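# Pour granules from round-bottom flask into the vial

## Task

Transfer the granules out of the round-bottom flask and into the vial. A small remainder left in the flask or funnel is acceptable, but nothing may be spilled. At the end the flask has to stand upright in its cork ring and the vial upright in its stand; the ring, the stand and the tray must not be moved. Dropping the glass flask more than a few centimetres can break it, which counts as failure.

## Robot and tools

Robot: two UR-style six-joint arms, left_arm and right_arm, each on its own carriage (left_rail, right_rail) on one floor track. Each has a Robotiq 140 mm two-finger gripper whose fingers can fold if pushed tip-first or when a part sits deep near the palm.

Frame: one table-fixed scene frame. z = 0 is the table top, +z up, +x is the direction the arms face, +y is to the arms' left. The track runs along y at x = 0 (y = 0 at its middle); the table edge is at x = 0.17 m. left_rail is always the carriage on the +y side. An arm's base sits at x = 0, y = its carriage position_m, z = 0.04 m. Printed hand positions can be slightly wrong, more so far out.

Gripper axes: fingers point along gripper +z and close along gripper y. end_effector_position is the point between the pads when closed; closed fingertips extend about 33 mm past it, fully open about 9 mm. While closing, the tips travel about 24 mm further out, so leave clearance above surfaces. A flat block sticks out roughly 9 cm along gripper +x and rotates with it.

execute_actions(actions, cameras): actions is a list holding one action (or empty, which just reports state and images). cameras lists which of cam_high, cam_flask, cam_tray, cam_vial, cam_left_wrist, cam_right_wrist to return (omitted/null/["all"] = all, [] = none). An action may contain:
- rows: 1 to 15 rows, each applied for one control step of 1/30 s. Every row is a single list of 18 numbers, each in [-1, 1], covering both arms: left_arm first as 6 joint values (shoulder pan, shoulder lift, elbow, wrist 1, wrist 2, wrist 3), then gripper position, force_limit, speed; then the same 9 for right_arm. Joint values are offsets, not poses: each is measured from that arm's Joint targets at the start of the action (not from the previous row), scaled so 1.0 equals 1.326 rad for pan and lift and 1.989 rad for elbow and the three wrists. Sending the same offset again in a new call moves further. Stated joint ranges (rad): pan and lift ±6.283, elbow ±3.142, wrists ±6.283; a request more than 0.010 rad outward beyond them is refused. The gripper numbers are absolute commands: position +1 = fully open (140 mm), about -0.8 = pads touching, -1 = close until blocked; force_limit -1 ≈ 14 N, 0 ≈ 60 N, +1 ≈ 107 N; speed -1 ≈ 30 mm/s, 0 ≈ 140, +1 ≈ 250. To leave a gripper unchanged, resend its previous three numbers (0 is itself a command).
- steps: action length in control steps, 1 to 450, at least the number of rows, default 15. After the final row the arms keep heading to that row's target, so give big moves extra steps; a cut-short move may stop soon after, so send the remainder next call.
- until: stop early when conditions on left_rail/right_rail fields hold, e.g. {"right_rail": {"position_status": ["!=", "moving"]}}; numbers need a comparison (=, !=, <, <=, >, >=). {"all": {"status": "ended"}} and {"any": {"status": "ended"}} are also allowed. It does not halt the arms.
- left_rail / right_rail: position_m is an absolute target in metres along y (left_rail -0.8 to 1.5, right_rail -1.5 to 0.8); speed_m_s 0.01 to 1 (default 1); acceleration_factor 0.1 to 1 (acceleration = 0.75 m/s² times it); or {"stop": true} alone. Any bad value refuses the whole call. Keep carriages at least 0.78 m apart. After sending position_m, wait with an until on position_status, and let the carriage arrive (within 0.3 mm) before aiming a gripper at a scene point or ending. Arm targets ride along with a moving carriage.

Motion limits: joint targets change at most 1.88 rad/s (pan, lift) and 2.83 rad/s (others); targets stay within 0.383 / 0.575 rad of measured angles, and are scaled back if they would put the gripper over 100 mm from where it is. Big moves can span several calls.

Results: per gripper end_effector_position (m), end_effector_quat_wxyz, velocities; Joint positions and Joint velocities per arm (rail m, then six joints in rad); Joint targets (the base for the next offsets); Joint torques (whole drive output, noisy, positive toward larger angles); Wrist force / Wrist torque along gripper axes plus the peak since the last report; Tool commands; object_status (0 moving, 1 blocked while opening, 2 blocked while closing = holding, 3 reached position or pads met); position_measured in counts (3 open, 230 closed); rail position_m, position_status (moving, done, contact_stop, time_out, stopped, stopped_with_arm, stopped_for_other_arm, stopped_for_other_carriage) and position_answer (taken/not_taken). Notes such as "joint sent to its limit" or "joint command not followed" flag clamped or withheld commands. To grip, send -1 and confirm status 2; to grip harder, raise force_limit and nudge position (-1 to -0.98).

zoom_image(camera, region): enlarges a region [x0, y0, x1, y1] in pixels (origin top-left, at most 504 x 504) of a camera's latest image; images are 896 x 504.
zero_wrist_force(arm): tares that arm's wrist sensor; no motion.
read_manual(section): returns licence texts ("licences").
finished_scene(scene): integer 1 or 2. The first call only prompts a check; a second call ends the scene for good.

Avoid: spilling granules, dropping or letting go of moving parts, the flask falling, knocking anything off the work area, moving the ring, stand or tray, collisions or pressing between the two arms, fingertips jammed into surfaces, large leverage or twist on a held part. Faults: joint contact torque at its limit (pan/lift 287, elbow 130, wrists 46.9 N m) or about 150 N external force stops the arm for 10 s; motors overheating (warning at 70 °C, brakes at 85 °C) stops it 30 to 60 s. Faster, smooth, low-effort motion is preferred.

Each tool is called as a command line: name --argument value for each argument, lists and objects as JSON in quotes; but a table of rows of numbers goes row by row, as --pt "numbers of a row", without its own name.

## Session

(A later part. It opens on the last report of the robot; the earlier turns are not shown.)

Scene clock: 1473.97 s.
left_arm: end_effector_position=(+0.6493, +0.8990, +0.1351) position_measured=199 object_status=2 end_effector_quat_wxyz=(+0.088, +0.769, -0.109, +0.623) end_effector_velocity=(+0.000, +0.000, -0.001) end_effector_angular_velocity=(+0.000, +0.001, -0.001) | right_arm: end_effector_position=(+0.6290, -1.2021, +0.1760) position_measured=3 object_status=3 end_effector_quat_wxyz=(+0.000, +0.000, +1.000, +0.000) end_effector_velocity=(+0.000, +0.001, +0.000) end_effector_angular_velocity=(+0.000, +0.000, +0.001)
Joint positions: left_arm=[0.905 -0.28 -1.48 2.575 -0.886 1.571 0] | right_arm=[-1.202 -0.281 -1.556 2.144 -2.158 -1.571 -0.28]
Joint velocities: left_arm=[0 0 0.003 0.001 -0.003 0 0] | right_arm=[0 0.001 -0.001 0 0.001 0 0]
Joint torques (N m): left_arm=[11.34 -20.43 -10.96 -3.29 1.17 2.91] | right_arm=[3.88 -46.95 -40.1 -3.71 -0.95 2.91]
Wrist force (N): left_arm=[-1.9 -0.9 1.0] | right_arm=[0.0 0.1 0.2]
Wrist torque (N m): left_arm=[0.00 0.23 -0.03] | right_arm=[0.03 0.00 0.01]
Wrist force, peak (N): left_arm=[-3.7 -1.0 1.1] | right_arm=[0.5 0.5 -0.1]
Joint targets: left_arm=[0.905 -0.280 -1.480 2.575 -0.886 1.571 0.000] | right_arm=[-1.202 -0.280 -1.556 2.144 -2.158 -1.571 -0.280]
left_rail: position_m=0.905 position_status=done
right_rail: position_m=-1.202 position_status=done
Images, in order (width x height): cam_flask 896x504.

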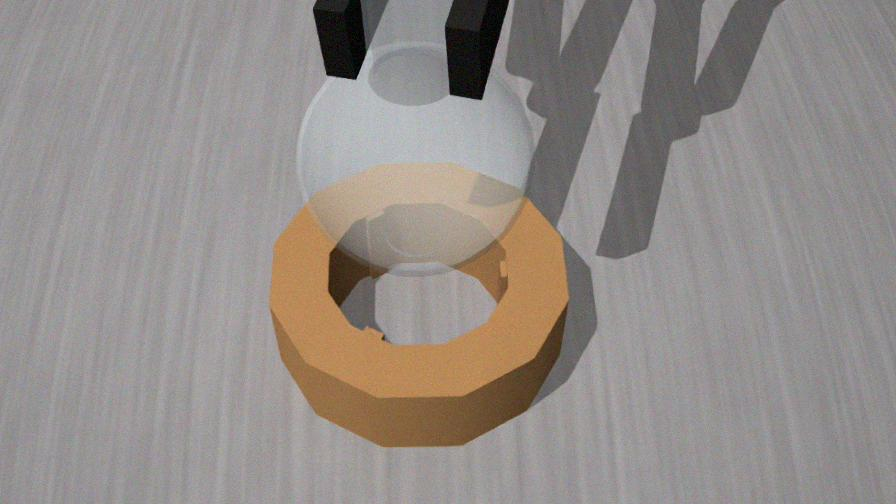

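execute_actions --actions '[{"rows": [[0,0.000749,0.000085,-0.000584,0,0,-1,0,-0.7,0,0,0,0,0,0,1,1,1],[0,0.002867,0.000325,-0.002236,0,0,-1,0,-0.7,0,0,0,0,0,0,1,1,1],[0,0.006136,0.000695,-0.004785,0,0,-1,0,-0.7,0,0,0,0,0,0,1,1,1],[0,0.010348,0.001171,-0.00807,0,0,-1,0,-0.7,0,0,0,0,0,0,1,1,1],[0,0.015298,0.001732,-0.011931,0,0,-1,0,-0.7,0,0,0,0,0,0,1,1,1],[0,0.020768,0.002351,-0.016196,0,0,-1,0,-0.7,0,0,0,0,0,0,1,1,1],[0,0.02655,0.003005,-0.020705,0,0,-1,0,-0.7,0,0,0,0,0,0,1,1,1],[0,0.032449,0.003673,-0.025306,0,0,-1,0,-0.7,0,0,0,0,0,0,1,1,1],[0,0.038231,0.004327,-0.029815,0,0,-1,0,-0.7,0,0,0,0,0,0,1,1,1],[0,0.043701,0.004946,-0.03408,0,0,-1,0,-0.7,0,0,0,0,0,0,1,1,1],[0,0.048651,0.005507,-0.037941,0,0,-1,0,-0.7,0,0,0,0,0,0,1,1,1],[0,0.052863,0.005983,-0.041226,0,0,-1,0,-0.7,0,0,0,0,0,0,1,1,1],[0,0.056132,0.006353,-0.043775,0,0,-1,0,-0.7,0,0,0,0,0,0,1,1,1],[0,0.05825,0.006593,-0.045427,0,0,-1,0,-0.7,0,0,0,0,0,0,1,1,1],[0,0.058999,0.006678,-0.046011,0,0,-1,0,-0.7,0,0,0,0,0,0,1,1,1]], "steps": 19}]' --cameras '["cam_flask"]'

Scene clock: 1516.53 s.
left_arm: end_effector_position=(+0.6493, +0.8990, +0.1071) position_measured=199 object_status=2 end_effector_quat_wxyz=(+0.088, +0.769, -0.109, +0.623) end_effector_velocity=(+0.000, +0.000, -0.001) end_effector_angular_velocity=(+0.002, -0.001, -0.001) | right_arm: end_effector_position=(+0.6290, -1.2021, +0.1760) position_measured=3 object_status=3 end_effector_quat_wxyz=(+0.000, +0.000, +1.000, +0.000) end_effector_velocity=(+0.000, +0.000, +0.000) end_effector_angular_velocity=(+0.000, -0.001, -0.001)
Joint positions: left_arm=[0.905 -0.28 -1.402 2.588 -0.977 1.571 0] | right_arm=[-1.202 -0.281 -1.556 2.144 -2.158 -1.571 -0.281]
Joint velocities: left_arm=[0 0 0.003 0 -0.004 0.001 0.002] | right_arm=[0 -0.001 -0.001 0.001 0 0 0]
Joint torques (N m): left_arm=[6.68 -25.38 -7.55 -4.21 1.32 2.87] | right_arm=[4.41 -45.45 -39.3 -4.09 -1.09 2.67]
Wrist force (N): left_arm=[-1.9 -0.7 0.3] | right_arm=[0.2 -0.2 0.3]
Wrist torque (N m): left_arm=[0.01 0.24 -0.06] | right_arm=[-0.05 -0.03 0.00]
Wrist force, peak (N): left_arm=[-2.6 -1.1 0.6] | right_arm=[0.6 0.3 0.1]
Joint targets: left_arm=[0.905 -0.280 -1.402 2.589 -0.978 1.571 0.000] | right_arm=[-1.202 -0.280 -1.556 2.144 -2.158 -1.571 -0.280]
left_rail: position_m=0.905 position_status=done
right_rail: position_m=-1.202 position_status=done
Images, in order (width x height): cam_flask 896x504.

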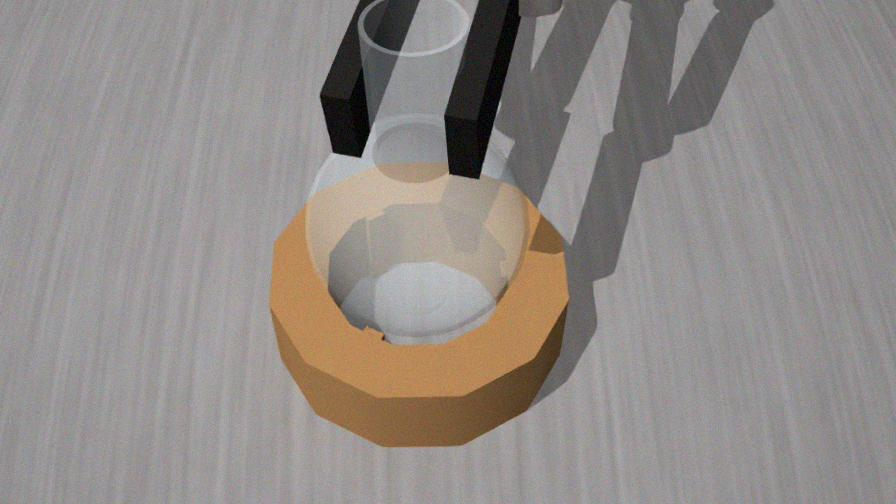

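execute_actions --actions '[{"rows": [[0,0.000055,0.000005,-0.000042,0,0,-1,0,-0.7,0,0,0,0,0,0,1,1,1],[0,0.000212,0.000019,-0.00016,0,0,-1,0,-0.7,0,0,0,0,0,0,1,1,1],[0,0.000453,0.00004,-0.000342,0,0,-1,0,-0.7,0,0,0,0,0,0,1,1,1],[0,0.000764,0.000068,-0.000578,0,0,-1,0,-0.7,0,0,0,0,0,0,1,1,1],[0,0.00113,0.0001,-0.000854,0,0,-1,0,-0.7,0,0,0,0,0,0,1,1,1],[0,0.001534,0.000136,-0.001159,0,0,-1,0,-0.7,0,0,0,0,0,0,1,1,1],[0,0.001961,0.000174,-0.001482,0,0,-1,0,-0.7,0,0,0,0,0,0,1,1,1],[0,0.002397,0.000213,-0.001811,0,0,-1,0,-0.7,0,0,0,0,0,0,1,1,1],[0,0.002824,0.000251,-0.002134,0,0,-1,0,-0.7,0,0,0,0,0,0,1,1,1],[0,0.003228,0.000287,-0.002439,0,0,-1,0,-0.7,0,0,0,0,0,0,1,1,1],[0,0.003594,0.000319,-0.002715,0,0,-1,0,-0.7,0,0,0,0,0,0,1,1,1],[0,0.003905,0.000347,-0.002951,0,0,-1,0,-0.7,0,0,0,0,0,0,1,1,1],[0,0.004146,0.000368,-0.003133,0,0,-1,0,-0.7,0,0,0,0,0,0,1,1,1],[0,0.004303,0.000382,-0.003251,0,0,-1,0,-0.7,0,0,0,0,0,0,1,1,1],[0,0.004358,0.000387,-0.003293,0,0,-1,0,-0.7,0,0,0,0,0,0,1,1,1]], "steps": 18}]' --cameras '["cam_flask"]'

Scene clock: 1532.27 s.
left_arm: end_effector_position=(+0.6493, +0.8990, +0.1050) position_measured=199 object_status=2 end_effector_quat_wxyz=(+0.088, +0.769, -0.109, +0.623) end_effector_velocity=(-0.001, +0.000, -0.001) end_effector_angular_velocity=(+0.000, +0.001, -0.001) | right_arm: end_effector_position=(+0.6290, -1.2021, +0.1760) position_measured=3 object_status=3 end_effector_quat_wxyz=(+0.000, +0.000, +1.000, +0.000) end_effector_velocity=(+0.000, +0.001, +0.001) end_effector_angular_velocity=(+0.001, -0.003, +0.000)
Joint positions: left_arm=[0.905 -0.28 -1.396 2.589 -0.984 1.571 0] | right_arm=[-1.202 -0.281 -1.556 2.144 -2.158 -1.571 -0.28]
Joint velocities: left_arm=[0 0 0.001 0.002 -0.001 0.001 0] | right_arm=[0 0 -0.002 0 -0.001 0.001 0]
Joint torques (N m): left_arm=[2.06 -20.56 -6.65 -3.98 1.47 2.83] | right_arm=[2.8 -44.33 -39.29 -3.35 -1.21 2.41]
Wrist force (N): left_arm=[-1.2 -0.8 0.6] | right_arm=[0.1 0.1 0.0]
Wrist torque (N m): left_arm=[0.00 0.31 -0.05] | right_arm=[0.02 -0.01 0.01]
Wrist force, peak (N): left_arm=[-2.4 -1.1 0.8] | right_arm=[0.5 0.4 0.2]
Joint targets: left_arm=[0.905 -0.280 -1.396 2.589 -0.984 1.571 0.000] | right_arm=[-1.202 -0.280 -1.556 2.144 -2.158 -1.571 -0.280]
left_rail: position_m=0.905 position_status=done
right_rail: position_m=-1.202 position_status=done
Images, in order (width x height): cam_flask 896x504.

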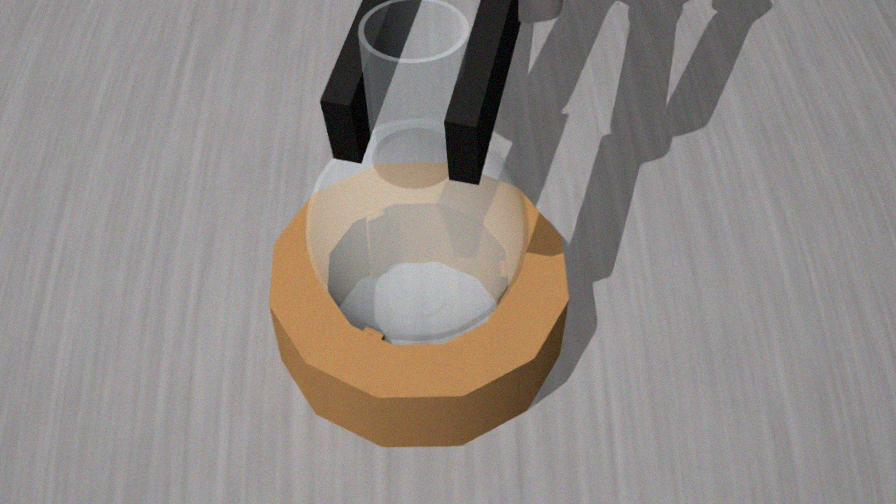

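execute_actions --actions '[{"rows": [[0,0.000047,0.000004,-0.000035,0,0,-1,0,-0.7,0,0,0,0,0,0,1,1,1],[0,0.00017,0.000015,-0.000128,0,0,-1,0,-0.7,0,0,0,0,0,0,1,1,1],[0,0.000344,0.000031,-0.00026,0,0,-1,0,-0.7,0,0,0,0,0,0,1,1,1],[0,0.000545,0.000048,-0.000412,0,0,-1,0,-0.7,0,0,0,0,0,0,1,1,1],[0,0.000745,0.000066,-0.000563,0,0,-1,0,-0.7,0,0,0,0,0,0,1,1,1],[0,0.000919,0.000082,-0.000695,0,0,-1,0,-0.7,0,0,0,0,0,0,1,1,1],[0,0.001042,0.000093,-0.000788,0,0,-1,0,-0.7,0,0,0,0,0,0,1,1,1],[0,0.001089,0.000097,-0.000823,0,0,-1,0,-0.7,0,0,0,0,0,0,1,1,1]], "steps": 12}]' --cameras '["cam_flask"]'

Scene clock: 1541.43 s.
left_arm: end_effector_position=(+0.6493, +0.8990, +0.1045) position_measured=199 object_status=2 end_effector_quat_wxyz=(+0.088, +0.769, -0.109, +0.623) end_effector_velocity=(+0.000, +0.000, +0.000) end_effector_angular_velocity=(+0.000, -0.001, +0.000) | right_arm: end_effector_position=(+0.6290, -1.2021, +0.1760) position_measured=3 object_status=3 end_effector_quat_wxyz=(+0.000, +0.000, +1.000, +0.000) end_effector_velocity=(+0.000, +0.001, +0.001) end_effector_angular_velocity=(+0.000, +0.000, +0.002)
Joint positions: left_arm=[0.905 -0.28 -1.395 2.589 -0.986 1.571 0] | right_arm=[-1.202 -0.281 -1.556 2.144 -2.158 -1.571 -0.28]
Joint velocities: left_arm=[0 0 0.001 -0.001 -0.001 0 0] | right_arm=[0 0.002 0 -0.001 0.001 0 0]
Joint torques (N m): left_arm=[-2.28 -20.34 -5.38 -2.49 1.51 2.81] | right_arm=[5.4 -45.88 -41.16 -4.01 -0.7 2.58]
Wrist force (N): left_arm=[1.7 -1.1 -0.7] | right_arm=[0.2 0.2 -0.2]
Wrist torque (N m): left_arm=[-0.08 0.30 -0.07] | right_arm=[0.05 -0.03 0.01]
Wrist force, peak (N): left_arm=[1.7 -1.1 -0.7] | right_arm=[0.5 0.3 0.0]
Joint targets: left_arm=[0.905 -0.280 -1.395 2.589 -0.986 1.571 0.000] | right_arm=[-1.202 -0.280 -1.556 2.144 -2.158 -1.571 -0.280]
left_rail: position_m=0.905 position_status=done
right_rail: position_m=-1.202 position_status=done
Images, in order (width x height): cam_flask 896x504.

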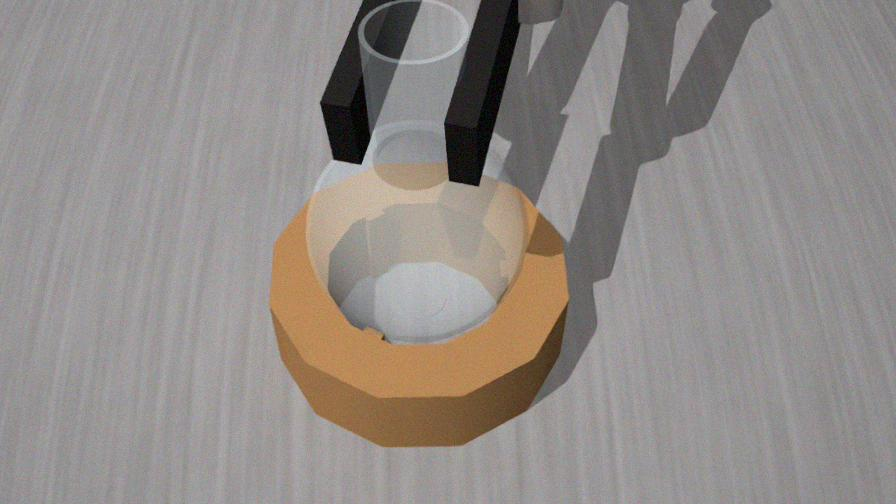

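execute_actions --actions '[{"rows": [[0,0,0,0,0,0,-0.2,0,-1,0,0,0,0,0,0,1,1,1]], "steps": 30}]' --cameras '["cam_flask", "cam_left_wrist"]'

Scene clock: 1552.17 s.
left_arm: end_effector_position=(+0.6493, +0.8990, +0.1045) position_measured=154 object_status=3 end_effector_quat_wxyz=(+0.088, +0.769, -0.109, +0.623) end_effector_velocity=(+0.000, +0.001, +0.000) end_effector_angular_velocity=(+0.001, +0.000, +0.001) | right_arm: end_effector_position=(+0.6290, -1.2021, +0.1760) position_measured=3 object_status=3 end_effector_quat_wxyz=(+0.000, +0.000, +1.000, +0.000) end_effector_velocity=(+0.000, +0.000, -0.001) end_effector_angular_velocity=(+0.001, +0.001, -0.001)
Joint positions: left_arm=[0.905 -0.28 -1.395 2.59 -0.986 1.571 0] | right_arm=[-1.202 -0.281 -1.556 2.144 -2.158 -1.571 -0.281]
Joint velocities: left_arm=[0 0 0 0.001 0 -0.001 0] | right_arm=[0 -0.001 0.002 0 0 0.001 0]
Joint torques (N m): left_arm=[-6.13 -28.8 -14.56 -0.63 1.6 2.45] | right_arm=[1.36 -45.18 -40.26 -3.73 -0.94 2.3]
Wrist force (N): left_arm=[-1.4 -1.4 0.3] | right_arm=[0.0 0.1 0.3]
Wrist torque (N m): left_arm=[-0.13 0.26 -0.05] | right_arm=[0.03 0.01 0.00]
Wrist force, peak (N): left_arm=[2.2 -1.2 -1.0] | right_arm=[0.5 0.4 0.1]
Joint targets: left_arm=[0.905 -0.280 -1.395 2.589 -0.986 1.571 0.000] | right_arm=[-1.202 -0.280 -1.556 2.144 -2.158 -1.571 -0.280]
left_rail: position_m=0.905 position_status=done
right_rail: position_m=-1.202 position_status=done
Images, in order (width x height): cam_flask 896x504, cam_left_wrist 896x504.

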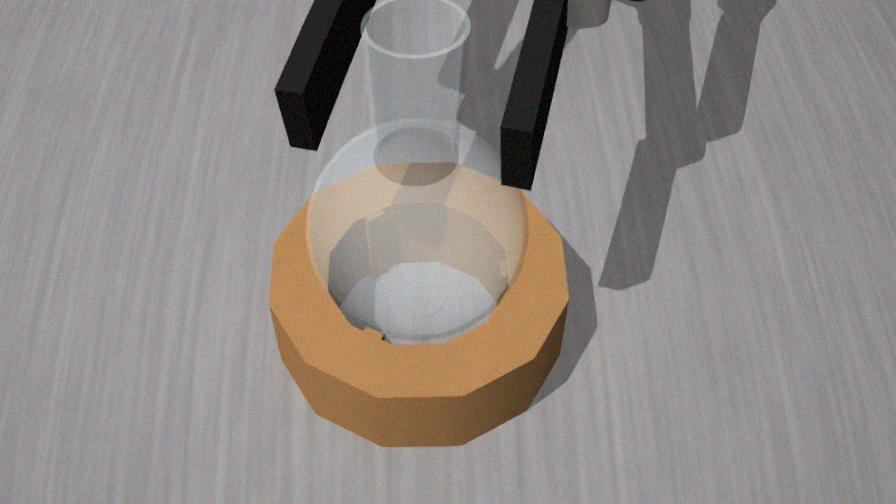

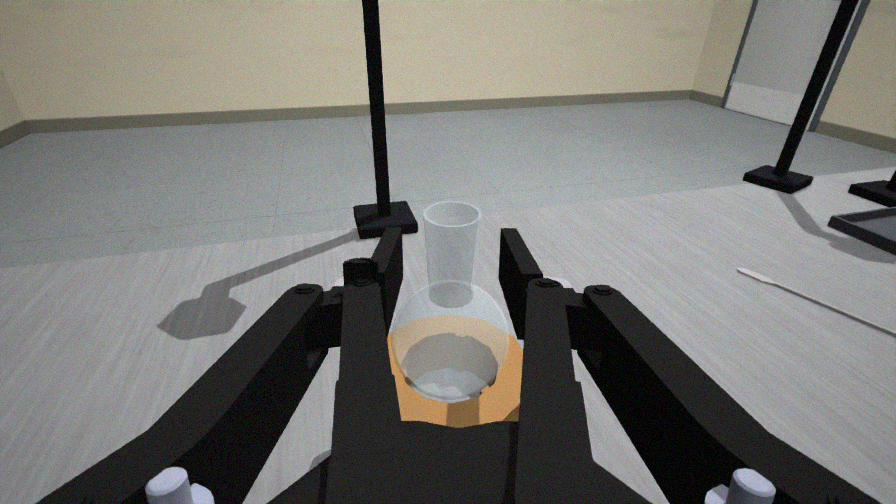

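execute_actions --actions '[{"rows": [[0,-0.002714,0.000585,0.001225,0,0,-0.2,0,-1,0,0,0,0,0,0,1,1,1],[0,-0.010386,0.002238,0.004686,0,0,-0.2,0,-1,0,0,0,0,0,0,1,1,1],[0,-0.022226,0.00479,0.010028,0,0,-0.2,0,-1,0,0,0,0,0,0,1,1,1],[0,-0.037485,0.008078,0.016912,0,0,-0.2,0,-1,0,0,0,0,0,0,1,1,1],[0,-0.055416,0.011943,0.025001,0,0,-0.2,0,-1,0,0,0,0,0,0,1,1,1],[0,-0.075227,0.016212,0.033939,0,0,-0.2,0,-1,0,0,0,0,0,0,1,1,1],[0,-0.096171,0.020726,0.043389,0,0,-0.2,0,-1,0,0,0,0,0,0,1,1,1],[0,-0.117542,0.025331,0.05303,0,0,-0.2,0,-1,0,0,0,0,0,0,1,1,1],[0,-0.138486,0.029845,0.06248,0,0,-0.2,0,-1,0,0,0,0,0,0,1,1,1],[0,-0.158297,0.034114,0.071418,0,0,-0.2,0,-1,0,0,0,0,0,0,1,1,1],[0,-0.176228,0.037979,0.079507,0,0,-0.2,0,-1,0,0,0,0,0,0,1,1,1],[0,-0.191487,0.041267,0.086391,0,0,-0.2,0,-1,0,0,0,0,0,0,1,1,1],[0,-0.203327,0.043819,0.091733,0,0,-0.2,0,-1,0,0,0,0,0,0,1,1,1],[0,-0.210999,0.045472,0.095194,0,0,-0.2,0,-1,0,0,0,0,0,0,1,1,1],[0,-0.213713,0.046057,0.096419,0,0,-0.2,0,-1,0,0,0,0,0,0,1,1,1]], "steps": 20}]'

Scene clock: 1581.27 s.
left_arm: end_effector_position=(+0.5769, +0.9199, +0.1601) position_measured=154 object_status=3 end_effector_quat_wxyz=(+0.088, +0.769, -0.109, +0.623) end_effector_velocity=(-0.001, +0.000, +0.001) end_effector_angular_velocity=(+0.000, -0.001, +0.000) | right_arm: end_effector_position=(+0.6290, -1.2021, +0.1760) position_measured=3 object_status=3 end_effector_quat_wxyz=(+0.000, +0.000, +1.000, +0.000) end_effector_velocity=(-0.001, +0.000, +0.000) end_effector_angular_velocity=(-0.002, +0.001, +0.001)
Joint positions: left_arm=[0.905 -0.28 -1.678 2.681 -0.794 1.571 0] | right_arm=[-1.202 -0.281 -1.556 2.144 -2.158 -1.571 -0.28]
Joint velocities: left_arm=[0 0 -0.003 0.001 0.002 0 0] | right_arm=[0 0 0 0.001 0 -0.002 -0.001]
Joint torques (N m): left_arm=[-5.87 -32.32 -14.91 -0.34 1.65 2.61] | right_arm=[4.09 -45.68 -39.55 -4.07 -0.51 2.24]
Wrist force (N): left_arm=[-1.0 -1.2 0.6] | right_arm=[0.1 0.1 0.3]
Wrist torque (N m): left_arm=[-0.09 0.16 -0.07] | right_arm=[0.03 -0.01 0.00]
Wrist force, peak (N): left_arm=[-2.1 -1.3 2.0] | right_arm=[0.4 0.4 0.0]
Joint targets: left_arm=[0.905 -0.280 -1.678 2.681 -0.794 1.571 0.000] | right_arm=[-1.202 -0.280 -1.556 2.144 -2.158 -1.571 -0.280]
left_rail: position_m=0.905 position_status=done
right_rail: position_m=-1.202 position_status=done

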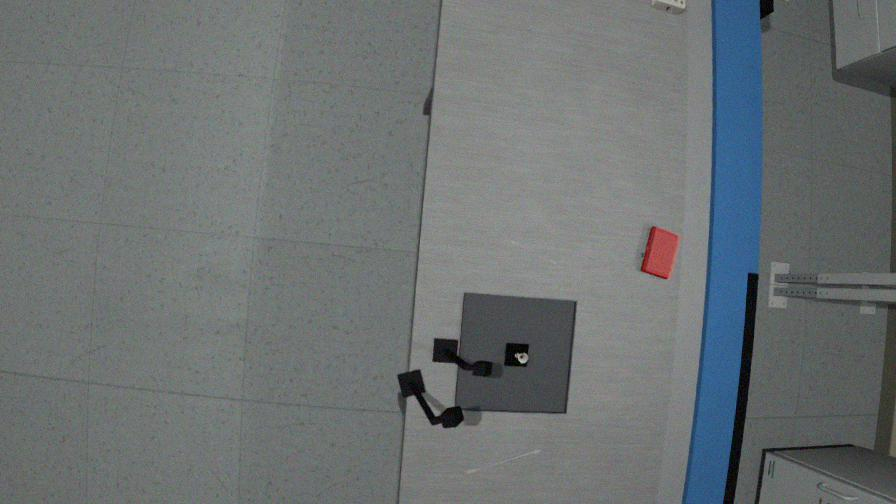

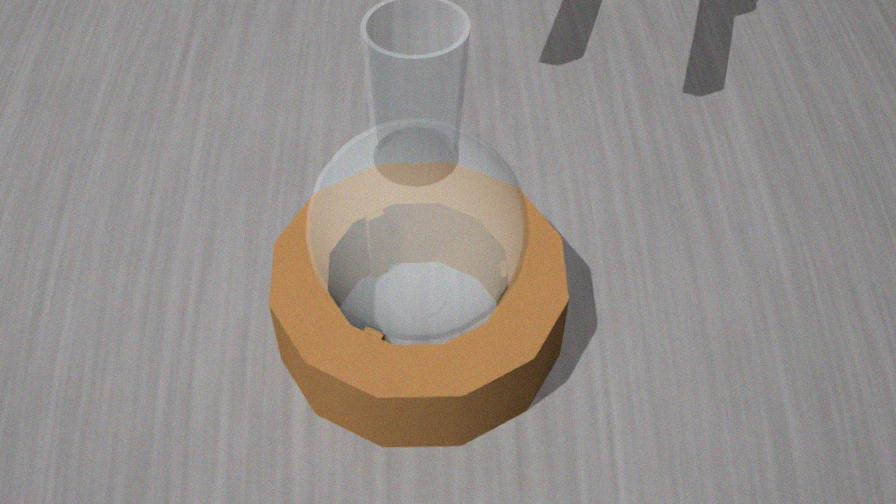

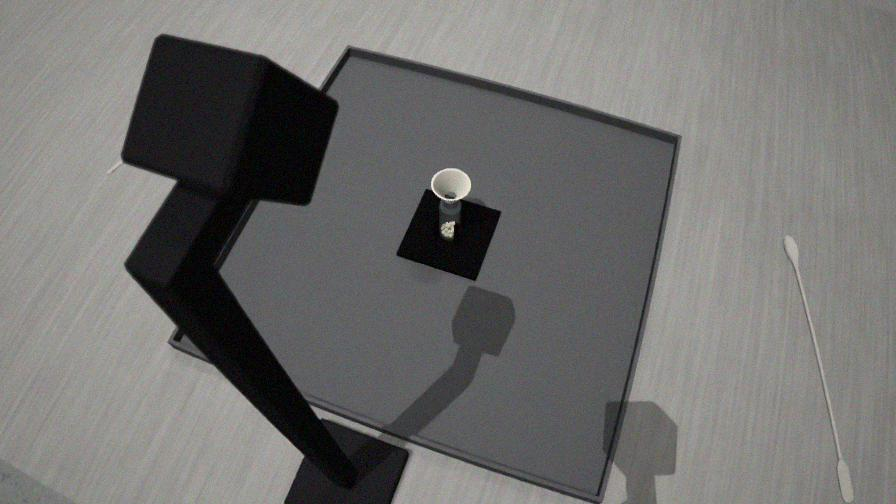

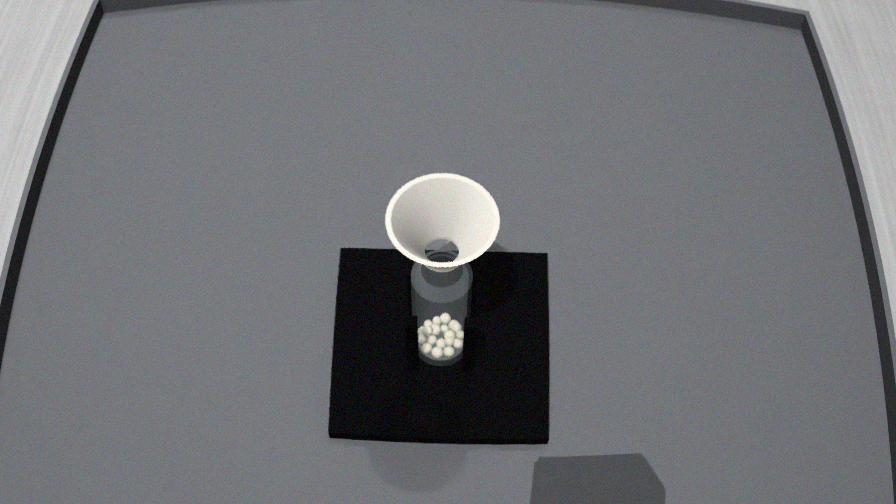

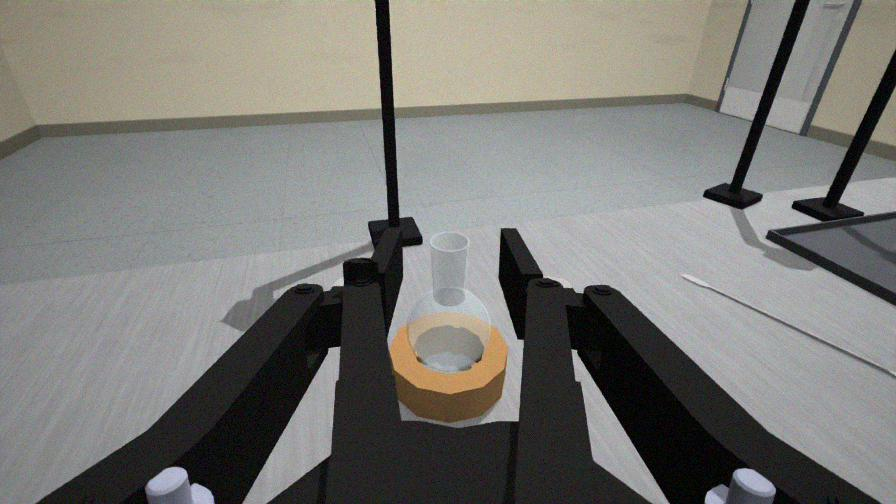

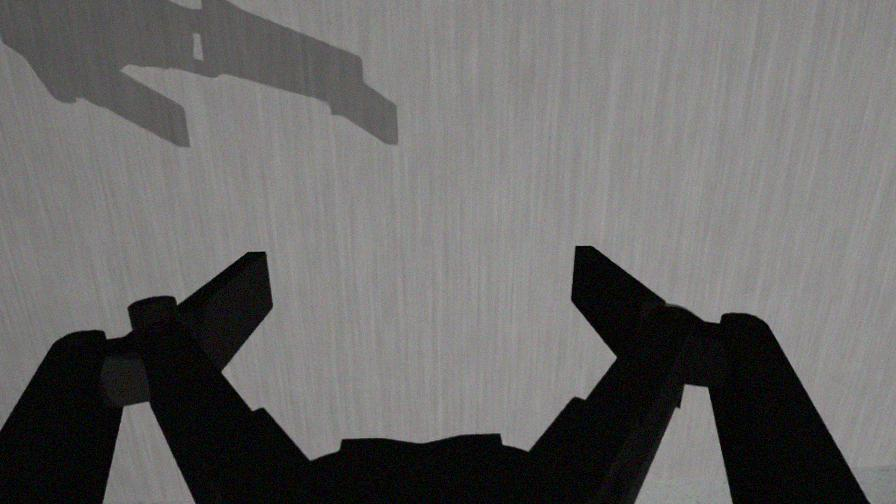

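zoom_image --camera "cam_vial" --region '[320, 170, 560, 380]'

zoom_image --camera "cam_tray" --region '[180, 40, 684, 290]'

zoom_image --camera "cam_tray" --region '[340, 200, 844, 504]'

zoom_image --camera "cam_flask" --region '[240, 0, 600, 460]'

Scaled by 2.100 from the camera's 896x504 image, which has a finer 1280x720 frame.

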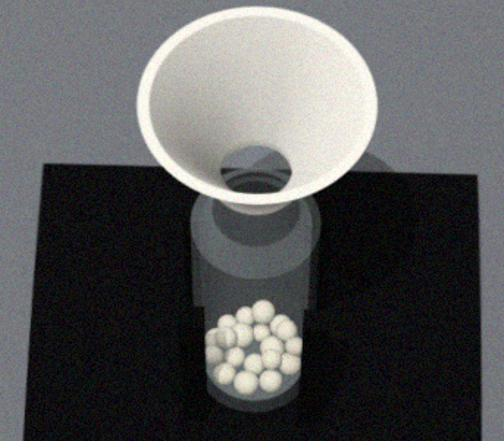

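Scaled by 1.000.

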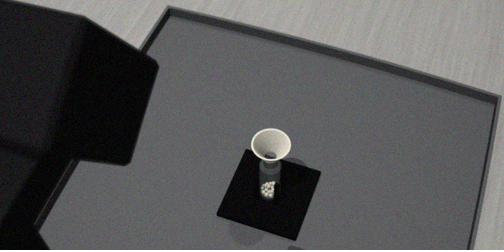

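Scaled by 1.000.

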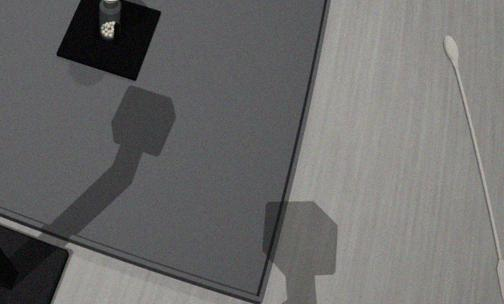

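Scaled by 1.096 from the camera's 896x504 image, which has a finer 1280x720 frame.

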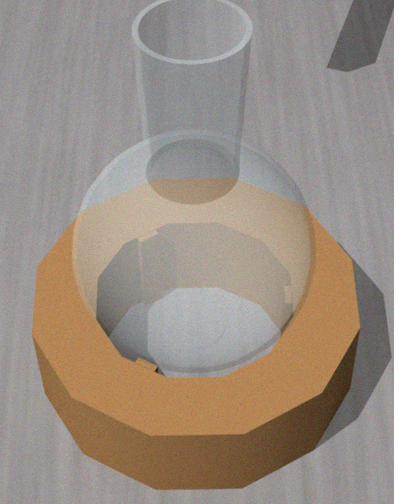

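zoom_image --camera "cam_vial" --region '[0, 0, 504, 504]'

zoom_image --camera "cam_vial" --region '[392, 0, 896, 504]'

zoom_image --camera "cam_high" --region '[400, 280, 650, 504]'

Scaled by 1.000.

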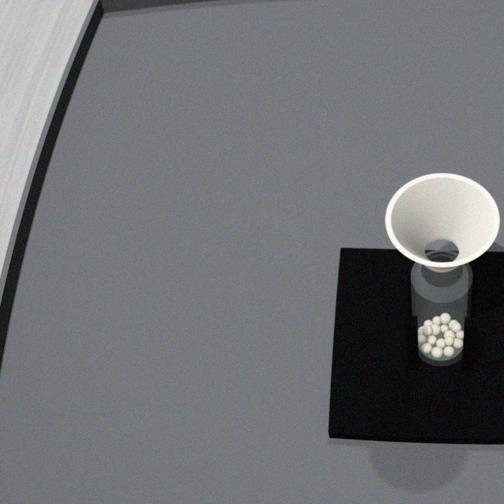

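Scaled by 1.000.

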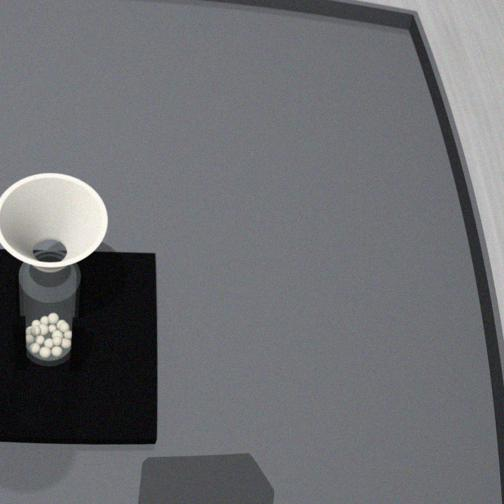

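Scaled by 2.016 from the camera's 896x504 image, which has a finer 1280x720 frame.

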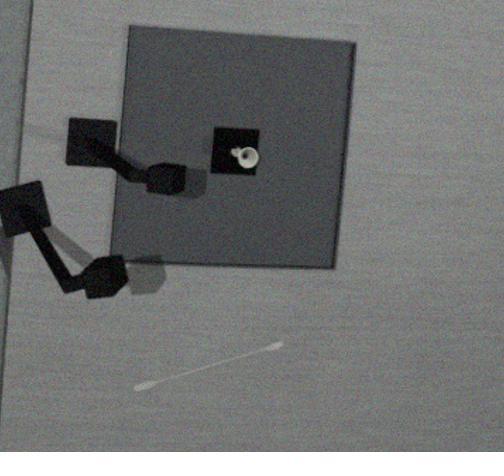

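finished_scene --scene 2

This call ended nothing. Check each condition of the task against the scene as it is now, look again where you are not sure, and mend what is not met. Then call finished_scene again.

execute_actions --actions '[]' --cameras '["cam_flask", "cam_vial", "cam_tray"]'

zoom_image --camera "cam_vial" --region '[330, 170, 560, 450]'

zoom_image --camera "cam_tray" --region '[380, 150, 520, 290]'

Scene clock: 1598.70 s.
left_arm: end_effector_position=(+0.5768, +0.9199, +0.1602) position_measured=154 object_status=3 end_effector_quat_wxyz=(+0.088, +0.769, -0.109, +0.623) end_effector_velocity=(+0.000, +0.000, +0.000) end_effector_angular_velocity=(+0.001, -0.001, -0.001) | right_arm: end_effector_position=(+0.6290, -1.2021, +0.1760) position_measured=3 object_status=3 end_effector_quat_wxyz=(+0.000, +0.000, +1.000, +0.000) end_effector_velocity=(+0.000, +0.001, +0.000) end_effector_angular_velocity=(+0.001, +0.000, +0.001)
Joint positions: left_arm=[0.905 -0.28 -1.678 2.681 -0.794 1.571 0] | right_arm=[-1.202 -0.281 -1.556 2.144 -2.158 -1.571 -0.28]
Joint velocities: left_arm=[0 0 0 -0.001 0 0 0.001] | right_arm=[0 0.001 0.001 0 0 0 0]
Joint torques (N m): left_arm=[-7.6 -29.29 -21.34 -1.34 1.71 2.54] | right_arm=[0.55 -45.63 -39.89 -3.43 -1.1 2.69]
Wrist force (N): left_arm=[-1.1 -0.9 0.8] | right_arm=[0.0 -0.1 0.0]
Wrist torque (N m): left_arm=[-0.05 0.18 -0.08] | right_arm=[-0.02 0.01 0.00]
Wrist force, peak (N): left_arm=[-1.5 -1.5 0.6] | right_arm=[0.1 0.6 0.3]
Joint targets: left_arm=[0.905 -0.280 -1.678 2.681 -0.794 1.571 0.000] | right_arm=[-1.202 -0.280 -1.556 2.144 -2.158 -1.571 -0.280]
Tool commands: left_gripper/position=-0.2 left_gripper/force_limit=+0.0 left_gripper/speed=-1.0 right_gripper/position=+1.0 right_gripper/force_limit=+1.0 right_gripper/speed=+1.0
left_rail: position_m=0.905 position_status=done
right_rail: position_m=-1.202 position_status=done
Images, in order (width x height): cam_flask 896x504, cam_tray 896x504, cam_vial 896x504.

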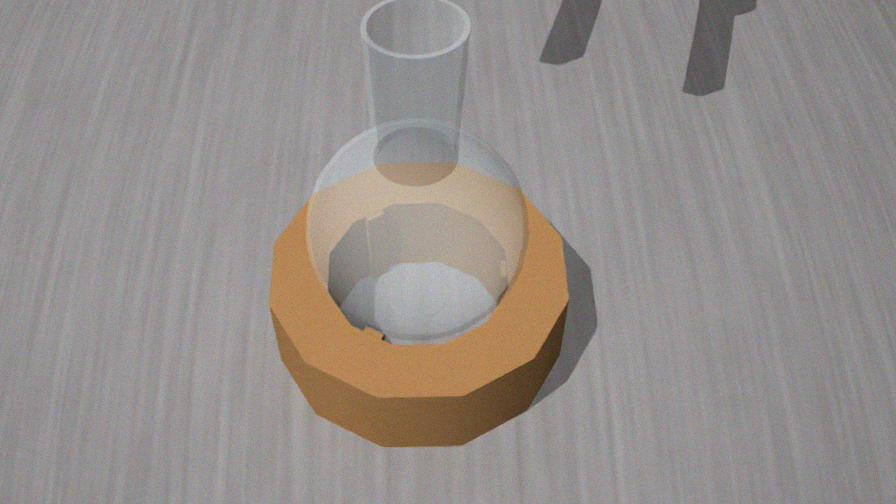

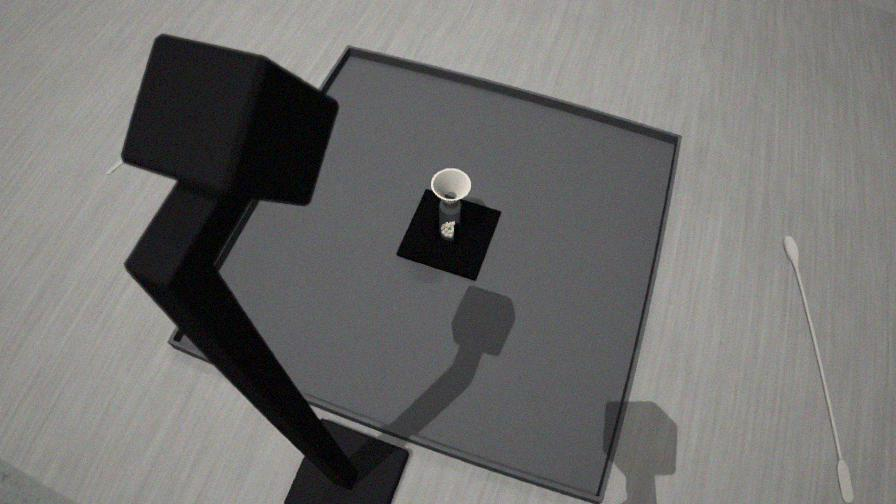

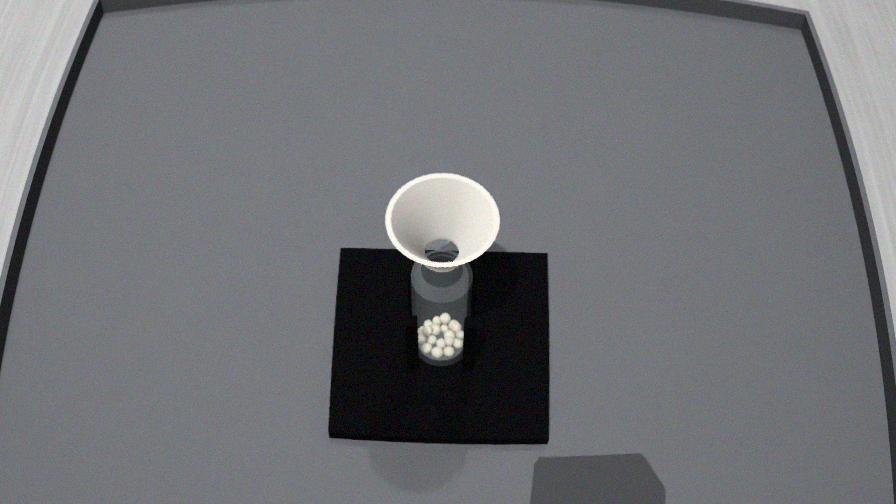

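Scaled by 1.800 from the camera's 896x504 image, which has a finer 1280x720 frame.

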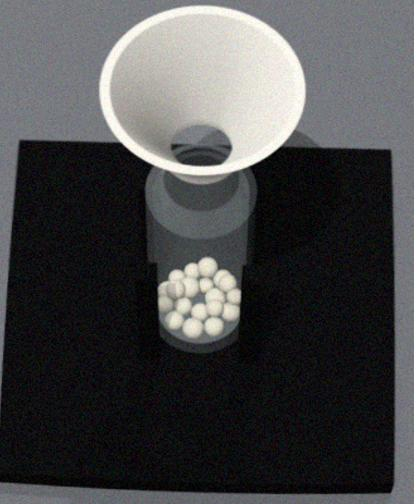

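Scaled by 3.600 from the camera's 896x504 image, which has a finer 1280x720 frame.

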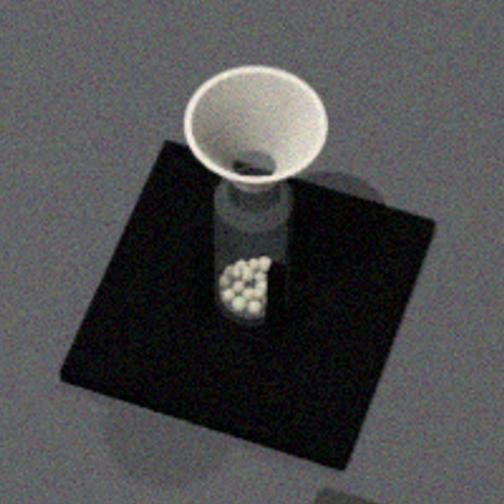

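finished_scene --scene 2

The scene is finished: the task was done.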